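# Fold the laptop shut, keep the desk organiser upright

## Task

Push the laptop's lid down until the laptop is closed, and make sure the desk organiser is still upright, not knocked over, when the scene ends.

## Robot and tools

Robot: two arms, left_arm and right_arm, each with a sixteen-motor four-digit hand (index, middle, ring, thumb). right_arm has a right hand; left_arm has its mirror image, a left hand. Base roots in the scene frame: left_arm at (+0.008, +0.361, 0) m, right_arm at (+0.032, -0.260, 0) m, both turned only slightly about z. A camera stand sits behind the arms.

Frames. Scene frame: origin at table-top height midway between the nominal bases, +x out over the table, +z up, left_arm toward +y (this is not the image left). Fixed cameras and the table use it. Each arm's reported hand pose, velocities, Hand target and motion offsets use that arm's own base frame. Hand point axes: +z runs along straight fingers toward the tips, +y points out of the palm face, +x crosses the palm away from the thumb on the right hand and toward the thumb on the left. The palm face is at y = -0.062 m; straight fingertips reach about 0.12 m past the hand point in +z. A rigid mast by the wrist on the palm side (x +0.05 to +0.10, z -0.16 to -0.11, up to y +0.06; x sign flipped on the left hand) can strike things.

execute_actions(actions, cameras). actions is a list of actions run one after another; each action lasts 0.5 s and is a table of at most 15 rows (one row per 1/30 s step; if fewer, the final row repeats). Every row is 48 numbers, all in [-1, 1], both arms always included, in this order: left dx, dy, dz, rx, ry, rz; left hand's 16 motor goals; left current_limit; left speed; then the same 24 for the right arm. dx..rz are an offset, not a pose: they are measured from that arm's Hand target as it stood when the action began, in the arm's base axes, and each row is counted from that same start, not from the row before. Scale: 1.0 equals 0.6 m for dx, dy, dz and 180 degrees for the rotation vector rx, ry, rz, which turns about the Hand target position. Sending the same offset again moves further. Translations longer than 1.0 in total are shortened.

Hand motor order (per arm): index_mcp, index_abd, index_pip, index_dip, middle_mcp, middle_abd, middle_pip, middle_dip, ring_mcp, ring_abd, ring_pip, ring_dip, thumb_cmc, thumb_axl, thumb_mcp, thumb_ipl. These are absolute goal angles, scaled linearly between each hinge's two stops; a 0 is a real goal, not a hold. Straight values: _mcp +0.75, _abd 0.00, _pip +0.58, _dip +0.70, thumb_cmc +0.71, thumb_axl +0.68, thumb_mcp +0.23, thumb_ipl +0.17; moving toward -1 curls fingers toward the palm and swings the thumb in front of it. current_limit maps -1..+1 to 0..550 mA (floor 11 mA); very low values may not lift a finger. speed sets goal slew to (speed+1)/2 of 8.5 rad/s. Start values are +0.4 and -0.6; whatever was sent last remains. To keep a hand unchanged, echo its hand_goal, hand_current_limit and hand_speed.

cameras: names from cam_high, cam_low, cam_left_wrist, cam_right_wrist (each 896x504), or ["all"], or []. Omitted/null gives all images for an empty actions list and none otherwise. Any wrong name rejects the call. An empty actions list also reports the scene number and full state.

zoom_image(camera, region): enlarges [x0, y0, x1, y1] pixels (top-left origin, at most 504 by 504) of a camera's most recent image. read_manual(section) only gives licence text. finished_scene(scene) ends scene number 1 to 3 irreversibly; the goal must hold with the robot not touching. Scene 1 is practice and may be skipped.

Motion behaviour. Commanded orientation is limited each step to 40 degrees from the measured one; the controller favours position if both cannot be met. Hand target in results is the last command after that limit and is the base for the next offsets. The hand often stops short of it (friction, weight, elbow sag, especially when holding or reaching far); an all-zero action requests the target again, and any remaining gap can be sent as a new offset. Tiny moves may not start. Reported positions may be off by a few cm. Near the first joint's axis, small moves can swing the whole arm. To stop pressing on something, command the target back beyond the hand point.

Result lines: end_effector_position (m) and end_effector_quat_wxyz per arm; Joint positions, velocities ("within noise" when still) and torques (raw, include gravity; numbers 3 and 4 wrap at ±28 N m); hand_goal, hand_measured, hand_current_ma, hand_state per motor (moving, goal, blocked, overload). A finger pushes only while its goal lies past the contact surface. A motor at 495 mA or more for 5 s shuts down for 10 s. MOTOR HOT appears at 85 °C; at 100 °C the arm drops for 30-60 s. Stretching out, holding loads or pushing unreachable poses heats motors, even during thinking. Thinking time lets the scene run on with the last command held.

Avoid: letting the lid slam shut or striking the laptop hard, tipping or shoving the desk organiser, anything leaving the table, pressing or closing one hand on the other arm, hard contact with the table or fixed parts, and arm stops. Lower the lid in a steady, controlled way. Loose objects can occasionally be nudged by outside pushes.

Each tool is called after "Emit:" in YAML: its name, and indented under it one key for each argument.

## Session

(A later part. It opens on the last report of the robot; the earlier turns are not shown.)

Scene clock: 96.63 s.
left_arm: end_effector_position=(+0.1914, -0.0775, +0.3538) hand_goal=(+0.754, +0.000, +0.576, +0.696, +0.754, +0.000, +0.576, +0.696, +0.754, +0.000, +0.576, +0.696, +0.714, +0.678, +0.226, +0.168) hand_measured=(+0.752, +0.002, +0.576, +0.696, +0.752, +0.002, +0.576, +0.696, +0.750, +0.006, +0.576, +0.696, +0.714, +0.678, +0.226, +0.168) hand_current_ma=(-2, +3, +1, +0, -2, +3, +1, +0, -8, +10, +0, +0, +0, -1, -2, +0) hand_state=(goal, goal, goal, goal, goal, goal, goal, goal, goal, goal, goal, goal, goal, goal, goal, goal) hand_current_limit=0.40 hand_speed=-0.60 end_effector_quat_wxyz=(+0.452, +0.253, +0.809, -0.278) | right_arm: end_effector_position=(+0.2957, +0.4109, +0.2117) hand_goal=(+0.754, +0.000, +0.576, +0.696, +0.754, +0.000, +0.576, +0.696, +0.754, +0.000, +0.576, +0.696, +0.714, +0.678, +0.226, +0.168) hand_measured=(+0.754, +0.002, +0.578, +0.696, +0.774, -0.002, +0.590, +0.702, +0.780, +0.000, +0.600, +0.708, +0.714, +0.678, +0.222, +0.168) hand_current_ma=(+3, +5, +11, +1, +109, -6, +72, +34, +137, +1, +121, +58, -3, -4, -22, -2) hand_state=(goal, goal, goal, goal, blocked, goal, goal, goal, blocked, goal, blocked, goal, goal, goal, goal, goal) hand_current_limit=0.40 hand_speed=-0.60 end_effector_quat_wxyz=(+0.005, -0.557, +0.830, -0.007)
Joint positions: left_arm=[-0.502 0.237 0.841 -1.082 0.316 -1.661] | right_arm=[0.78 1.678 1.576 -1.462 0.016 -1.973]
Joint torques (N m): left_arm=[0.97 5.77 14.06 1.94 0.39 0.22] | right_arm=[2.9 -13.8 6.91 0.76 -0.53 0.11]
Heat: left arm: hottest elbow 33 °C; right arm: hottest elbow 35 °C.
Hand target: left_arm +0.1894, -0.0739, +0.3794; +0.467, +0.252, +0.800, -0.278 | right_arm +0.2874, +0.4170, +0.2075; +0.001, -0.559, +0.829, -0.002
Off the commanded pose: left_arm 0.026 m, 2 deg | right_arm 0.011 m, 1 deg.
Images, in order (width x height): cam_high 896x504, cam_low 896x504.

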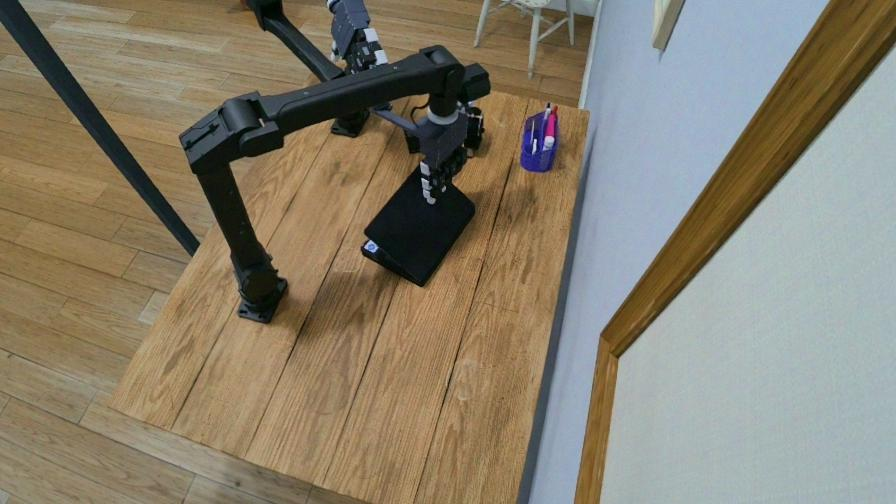

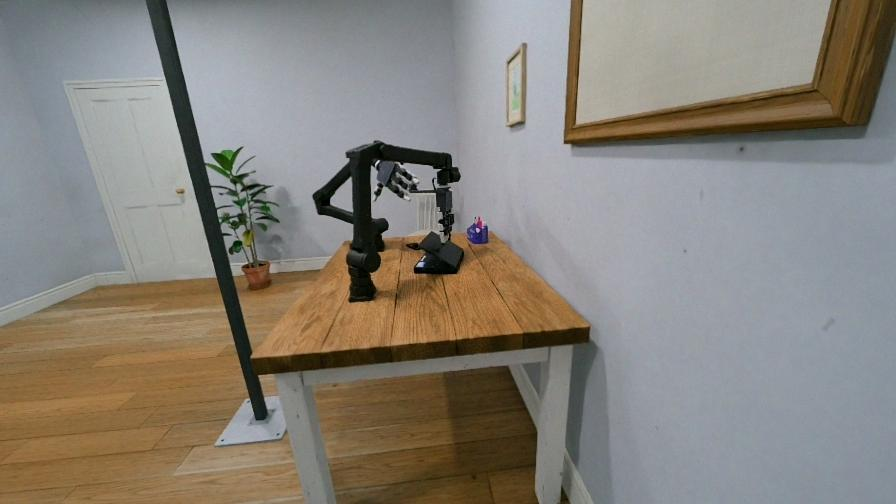

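Emit:
execute_actions:
  actions:
    - [[0,0.05,0.13,0,0,0,0.754,0,0.576,0.696,0.754,0,0.576,0.696,0.754,0,0.576,0.696,0.714,0.678,0.226,0.168,0.4,-0.6,0,0,0,0,0,0,0.754,0,0.576,0.696,0.754,0,0.576,0.696,0.754,0,0.576,0.696,0.714,0.678,0.226,0.168,0.4,-0.6]]
    - [[-0.02,0.05,0.1,0,0,0,0.754,0,0.576,0.696,0.754,0,0.576,0.696,0.754,0,0.576,0.696,0.714,0.678,0.226,0.168,0.4,-0.6,0,0,0,0,0,0,0.754,0,0.576,0.696,0.754,0,0.576,0.696,0.754,0,0.576,0.696,0.714,0.678,0.226,0.168,0.4,-0.6]]
  cameras: ["cam_high","cam_low"]

Scene clock: 102.90 s.
left_arm: end_effector_position=(+0.1842, -0.0164, +0.4994) hand_goal=(+0.754, +0.000, +0.576, +0.696, +0.754, +0.000, +0.576, +0.696, +0.754, +0.000, +0.576, +0.696, +0.714, +0.678, +0.226, +0.168) hand_measured=(+0.752, +0.002, +0.576, +0.696, +0.752, +0.002, +0.576, +0.696, +0.750, +0.006, +0.576, +0.696, +0.714, +0.678, +0.224, +0.168) hand_current_ma=(-3, +4, +1, +0, -3, +3, +1, +0, -6, +10, +0, +0, +0, -1, -2, +0) hand_state=(goal, goal, goal, goal, goal, goal, goal, goal, goal, goal, goal, goal, goal, goal, goal, goal) hand_current_limit=0.40 hand_speed=-0.60 end_effector_quat_wxyz=(+0.465, +0.206, +0.835, -0.209) | right_arm: end_effector_position=(+0.2958, +0.4109, +0.2117) hand_goal=(+0.754, +0.000, +0.576, +0.696, +0.754, +0.000, +0.576, +0.696, +0.754, +0.000, +0.576, +0.696, +0.714, +0.678, +0.226, +0.168) hand_measured=(+0.754, +0.002, +0.578, +0.696, +0.774, -0.002, +0.590, +0.702, +0.780, +0.000, +0.600, +0.708, +0.714, +0.678, +0.222, +0.168) hand_current_ma=(+3, +5, +11, +1, +109, -9, +72, +34, +137, -1, +121, +58, -3, -4, -22, -2) hand_state=(goal, goal, goal, goal, blocked, goal, goal, goal, blocked, goal, blocked, goal, goal, goal, goal, goal) hand_current_limit=0.40 hand_speed=-0.60 end_effector_quat_wxyz=(+0.005, -0.557, +0.830, -0.007)
Joint positions: left_arm=[0.144 0.502 1.362 -1.531 0.688 -1.285] | right_arm=[0.78 1.678 1.576 -1.462 0.016 -1.973]
Joint torques (N m): left_arm=[0.97 5.19 11.48 1.58 0.72 0.22] | right_arm=[2.55 -13.98 7.21 1.32 -0.58 0.1]
Heat: left arm: hottest elbow 34 °C; right arm: hottest elbow 34 °C.
Hand target: left_arm +0.1774, -0.0140, +0.5173; +0.467, +0.252, +0.800, -0.279 | right_arm +0.2874, +0.4169, +0.2075; +0.001, -0.559, +0.829, -0.002
Off the commanded pose: left_arm 0.020 m, 10 deg | right_arm 0.011 m, 1 deg.
Images, in order (width x height): cam_high 896x504, cam_low 896x504.

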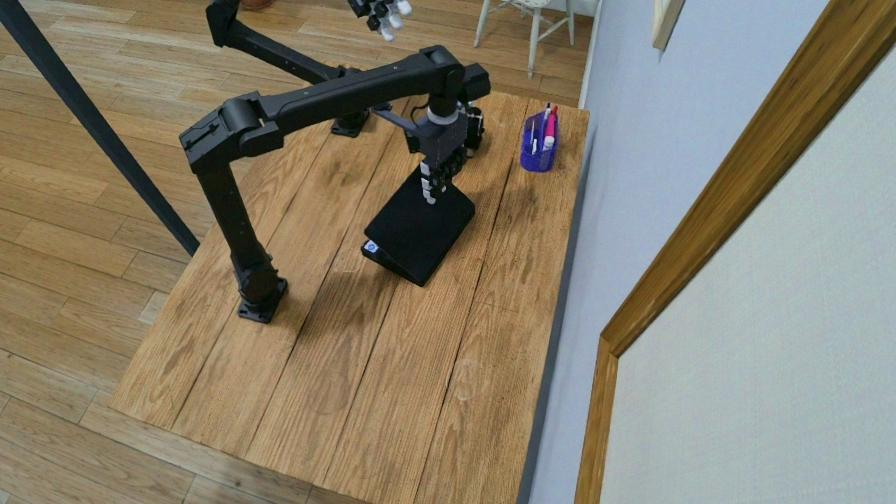

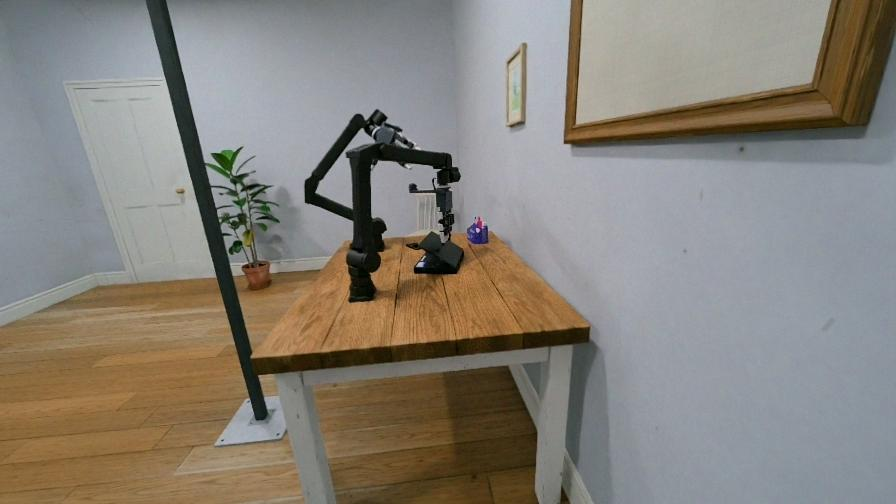

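Emit:
execute_actions:
  actions:
    - [[0,0,0,0,0,0,0.754,0,0.576,0.696,0.754,0,0.576,0.696,0.754,0,0.576,0.696,0.714,0.678,0.226,0.168,0.4,-0.6,-0.023,0.006,-0.057,0,0,0,0.754,0,0.576,0.696,0.754,0,0.576,0.696,0.754,0,0.576,0.696,0.714,0.678,0.226,0.168,0.4,-0.6]]
    - [[0,0,0,0,0,0,0.754,0,0.576,0.696,0.754,0,0.576,0.696,0.754,0,0.576,0.696,0.714,0.678,0.226,0.168,0.4,-0.6,-0.006,0.002,-0.06,0,0,0,0.754,0,0.576,0.696,0.754,0,0.576,0.696,0.754,0,0.576,0.696,0.714,0.678,0.226,0.168,0.4,-0.6]]
  cameras: ["cam_high","cam_low"]

Emit:
zoom_image:
  camera: "cam_low"
  region: [390, 170, 550, 290]

Emit:
zoom_image:
  camera: "cam_high"
  region: [340, 100, 600, 290]

Scene clock: 111.80 s.
left_arm: end_effector_position=(+0.1829, -0.0152, +0.5023) hand_goal=(+0.754, +0.000, +0.576, +0.696, +0.754, +0.000, +0.576, +0.696, +0.754, +0.000, +0.576, +0.696, +0.714, +0.678, +0.226, +0.168) hand_measured=(+0.752, +0.002, +0.576, +0.696, +0.752, +0.002, +0.576, +0.696, +0.750, +0.006, +0.576, +0.696, +0.714, +0.678, +0.224, +0.168) hand_current_ma=(-4, +4, +1, +0, -4, +3, +1, +0, -6, +10, +0, +0, -1, -1, -2, +0) hand_state=(goal, goal, goal, goal, goal, goal, goal, goal, goal, goal, goal, goal, goal, goal, goal, goal) hand_current_limit=0.40 hand_speed=-0.60 end_effector_quat_wxyz=(+0.465, +0.210, +0.831, -0.223) | right_arm: end_effector_position=(+0.2786, +0.4179, +0.1604) hand_goal=(+0.754, +0.000, +0.576, +0.696, +0.754, +0.000, +0.576, +0.696, +0.754, +0.000, +0.576, +0.696, +0.714, +0.678, +0.226, +0.168) hand_measured=(+0.754, +0.002, +0.578, +0.696, +0.758, -0.004, +0.580, +0.700, +0.760, -0.016, +0.582, +0.700, +0.714, +0.678, +0.222, +0.168) hand_current_ma=(+0, +4, +11, +1, +22, -15, +23, +19, +35, -67, +33, +24, -3, -4, -30, -2) hand_state=(goal, goal, goal, goal, goal, goal, goal, goal, goal, goal, goal, goal, goal, goal, goal, goal) hand_current_limit=0.40 hand_speed=-0.60 end_effector_quat_wxyz=(+0.016, -0.557, +0.831, -0.001)
Joint positions: left_arm=[0.372 0.539 1.4 -1.692 0.884 -1.066] | right_arm=[0.812 1.667 1.424 -1.297 0.01 -1.94]
Joint torques (N m): left_arm=[0.97 5.19 10.7 1.31 0.95 0.23] | right_arm=[1.67 -11.34 5.65 2.11 -0.3 0.12]
Heat: left arm: hottest elbow 33 °C; right arm: hottest elbow 34 °C.
Hand target: left_arm +0.1774, -0.0139, +0.5173; +0.467, +0.252, +0.800, -0.278 | right_arm +0.2700, +0.4218, +0.1373; +0.001, -0.559, +0.829, -0.002
Off the commanded pose: left_arm 0.016 m, 9 deg | right_arm 0.025 m, 2 deg.
joint sent to its limit (left arm) — joint 4 (wrist pitch), lower limit. The joint targets are off in orientation, not in position.
Images, in order (width x height): cam_high 896x504, cam_low 896x504.

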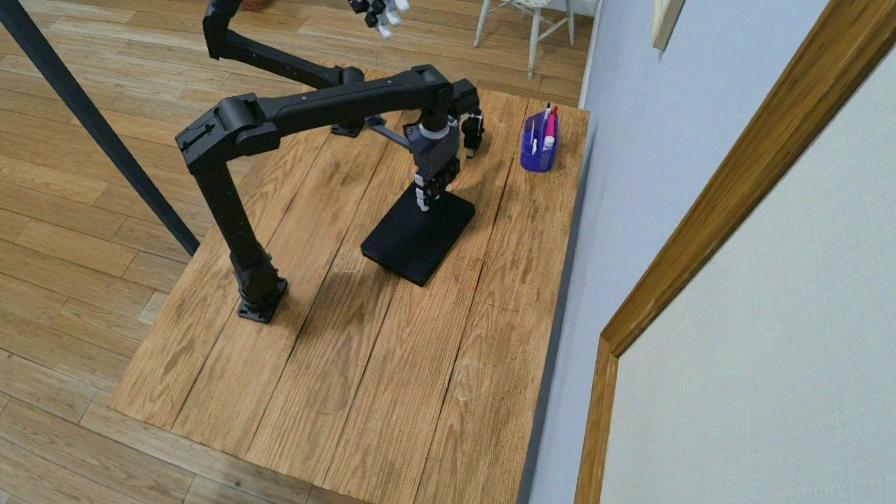

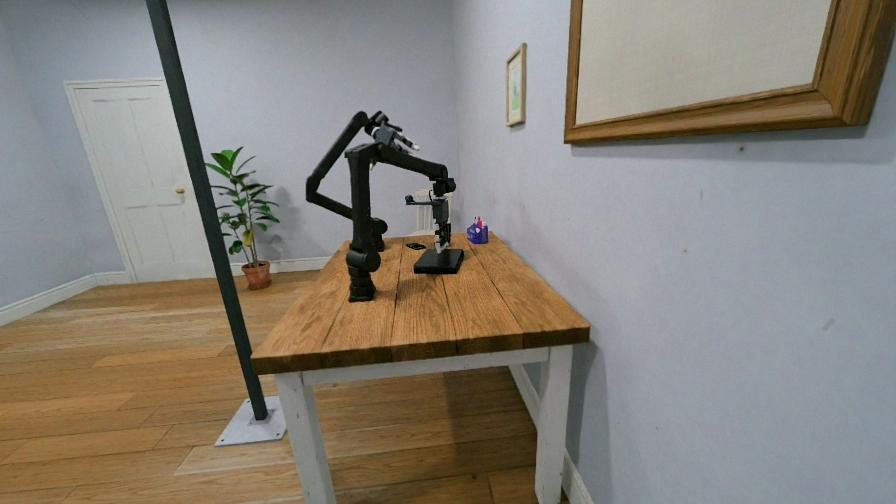

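Scaled by 3.150.

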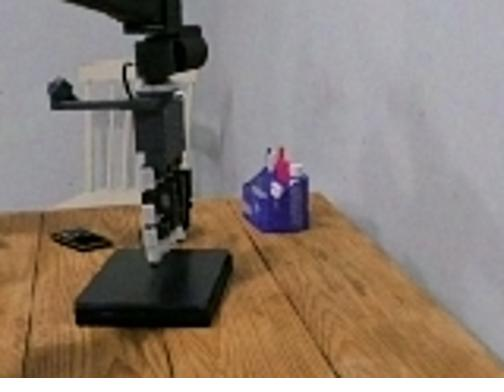

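Scaled by 1.938.

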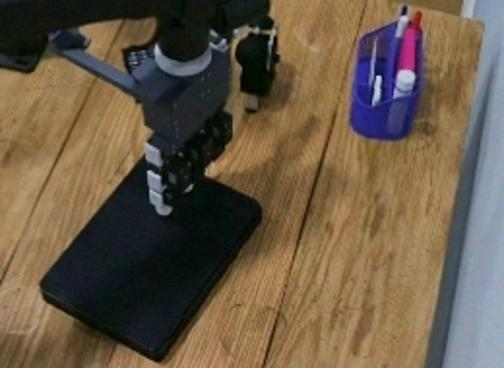

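Emit:
execute_actions:
  actions:
    - [[0,0,0,0,0,0,0.754,0,0.576,0.696,0.754,0,0.576,0.696,0.754,0,0.576,0.696,0.714,0.678,0.226,0.168,0.4,-0.6,0,0,0.05,0,0,0,0.754,0,0.576,0.696,0.754,0,0.576,0.696,0.754,0,0.576,0.696,0.714,0.678,0.226,0.168,0.4,-0.6]]
    - [[0,0,0,0,0,0,0.754,0,0.576,0.696,0.754,0,0.576,0.696,0.754,0,0.576,0.696,0.714,0.678,0.226,0.168,0.4,-0.6,0,0,0.12,0,0,0,0.754,0,0.576,0.696,0.754,0,0.576,0.696,0.754,0,0.576,0.696,0.714,0.678,0.226,0.168,0.4,-0.6]]
  cameras: ["cam_high","cam_low"]

Emit:
zoom_image:
  camera: "cam_low"
  region: [390, 170, 550, 290]

Scene clock: 115.63 s.
left_arm: end_effector_position=(+0.1830, -0.0152, +0.5024) hand_goal=(+0.754, +0.000, +0.576, +0.696, +0.754, +0.000, +0.576, +0.696, +0.754, +0.000, +0.576, +0.696, +0.714, +0.678, +0.226, +0.168) hand_measured=(+0.752, +0.002, +0.576, +0.696, +0.752, +0.002, +0.576, +0.696, +0.750, +0.006, +0.576, +0.696, +0.714, +0.678, +0.224, +0.168) hand_current_ma=(-4, +4, +1, +0, -4, +3, +1, +0, -6, +10, +0, +0, -1, -1, -2, +0) hand_state=(goal, goal, goal, goal, goal, goal, goal, goal, goal, goal, goal, goal, goal, goal, goal, goal) hand_current_limit=0.40 hand_speed=-0.60 end_effector_quat_wxyz=(+0.465, +0.211, +0.830, -0.223) | right_arm: end_effector_position=(+0.2641, +0.4063, +0.2129) hand_goal=(+0.754, +0.000, +0.576, +0.696, +0.754, +0.000, +0.576, +0.696, +0.754, +0.000, +0.576, +0.696, +0.714, +0.678, +0.226, +0.168) hand_measured=(+0.754, +0.002, +0.578, +0.696, +0.754, +0.002, +0.578, +0.698, +0.754, +0.004, +0.578, +0.700, +0.714, +0.678, +0.222, +0.168) hand_current_ma=(+2, +11, +11, +1, +5, +12, +12, +14, +5, +14, +13, +16, -3, -4, -30, -2) hand_state=(goal, goal, goal, goal, goal, goal, goal, goal, goal, goal, goal, goal, goal, goal, goal, goal) hand_current_limit=0.40 hand_speed=-0.60 end_effector_quat_wxyz=(-0.029, -0.556, +0.830, -0.009)
Joint positions: left_arm=[0.372 0.539 1.4 -1.692 0.885 -1.065] | right_arm=[0.816 1.654 1.543 -1.519 0.005 -1.936]
Joint torques (N m): left_arm=[1.03 5.19 10.7 1.31 0.95 0.23] | right_arm=[2.49 -13.57 12.45 0.25 -0.19 0.12]
Heat: left arm: hottest elbow 34 °C; right arm: hottest elbow 34 °C.
Hand target: left_arm +0.1774, -0.0140, +0.5174; +0.467, +0.252, +0.800, -0.279 | right_arm +0.2702, +0.4218, +0.2394; +0.001, -0.559, +0.829, -0.002
Off the commanded pose: left_arm 0.016 m, 9 deg | right_arm 0.031 m, 4 deg.
joint sent to its limit (left arm) — joint 4 (wrist pitch), lower limit. The joint targets are off in orientation, not in position.
Images, in order (width x height): cam_high 896x504, cam_low 896x504.

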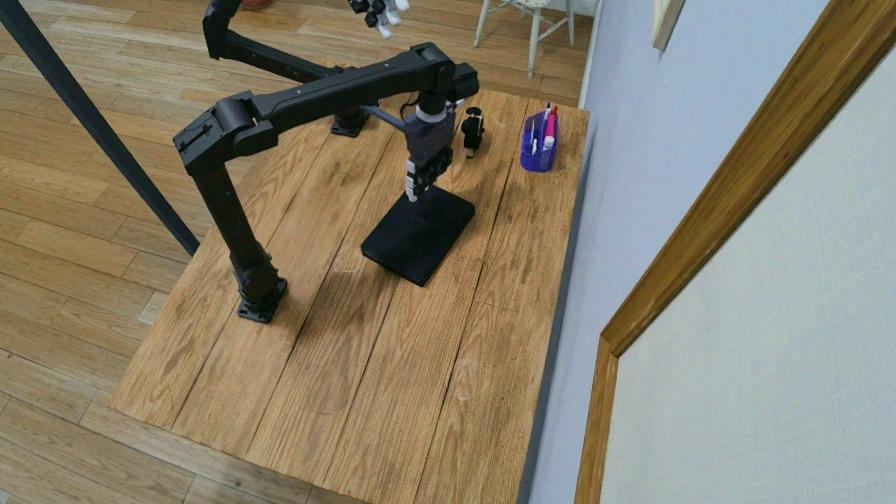

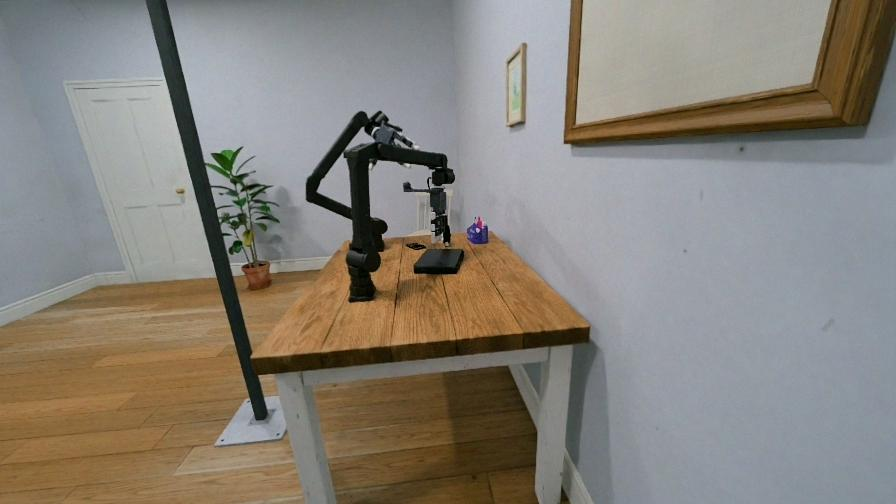

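Scaled by 3.150.

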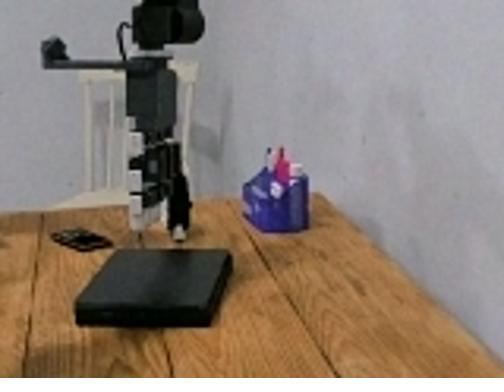

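Emit:
finished_scene:
  scene: 2

The scene is finished: the task was done.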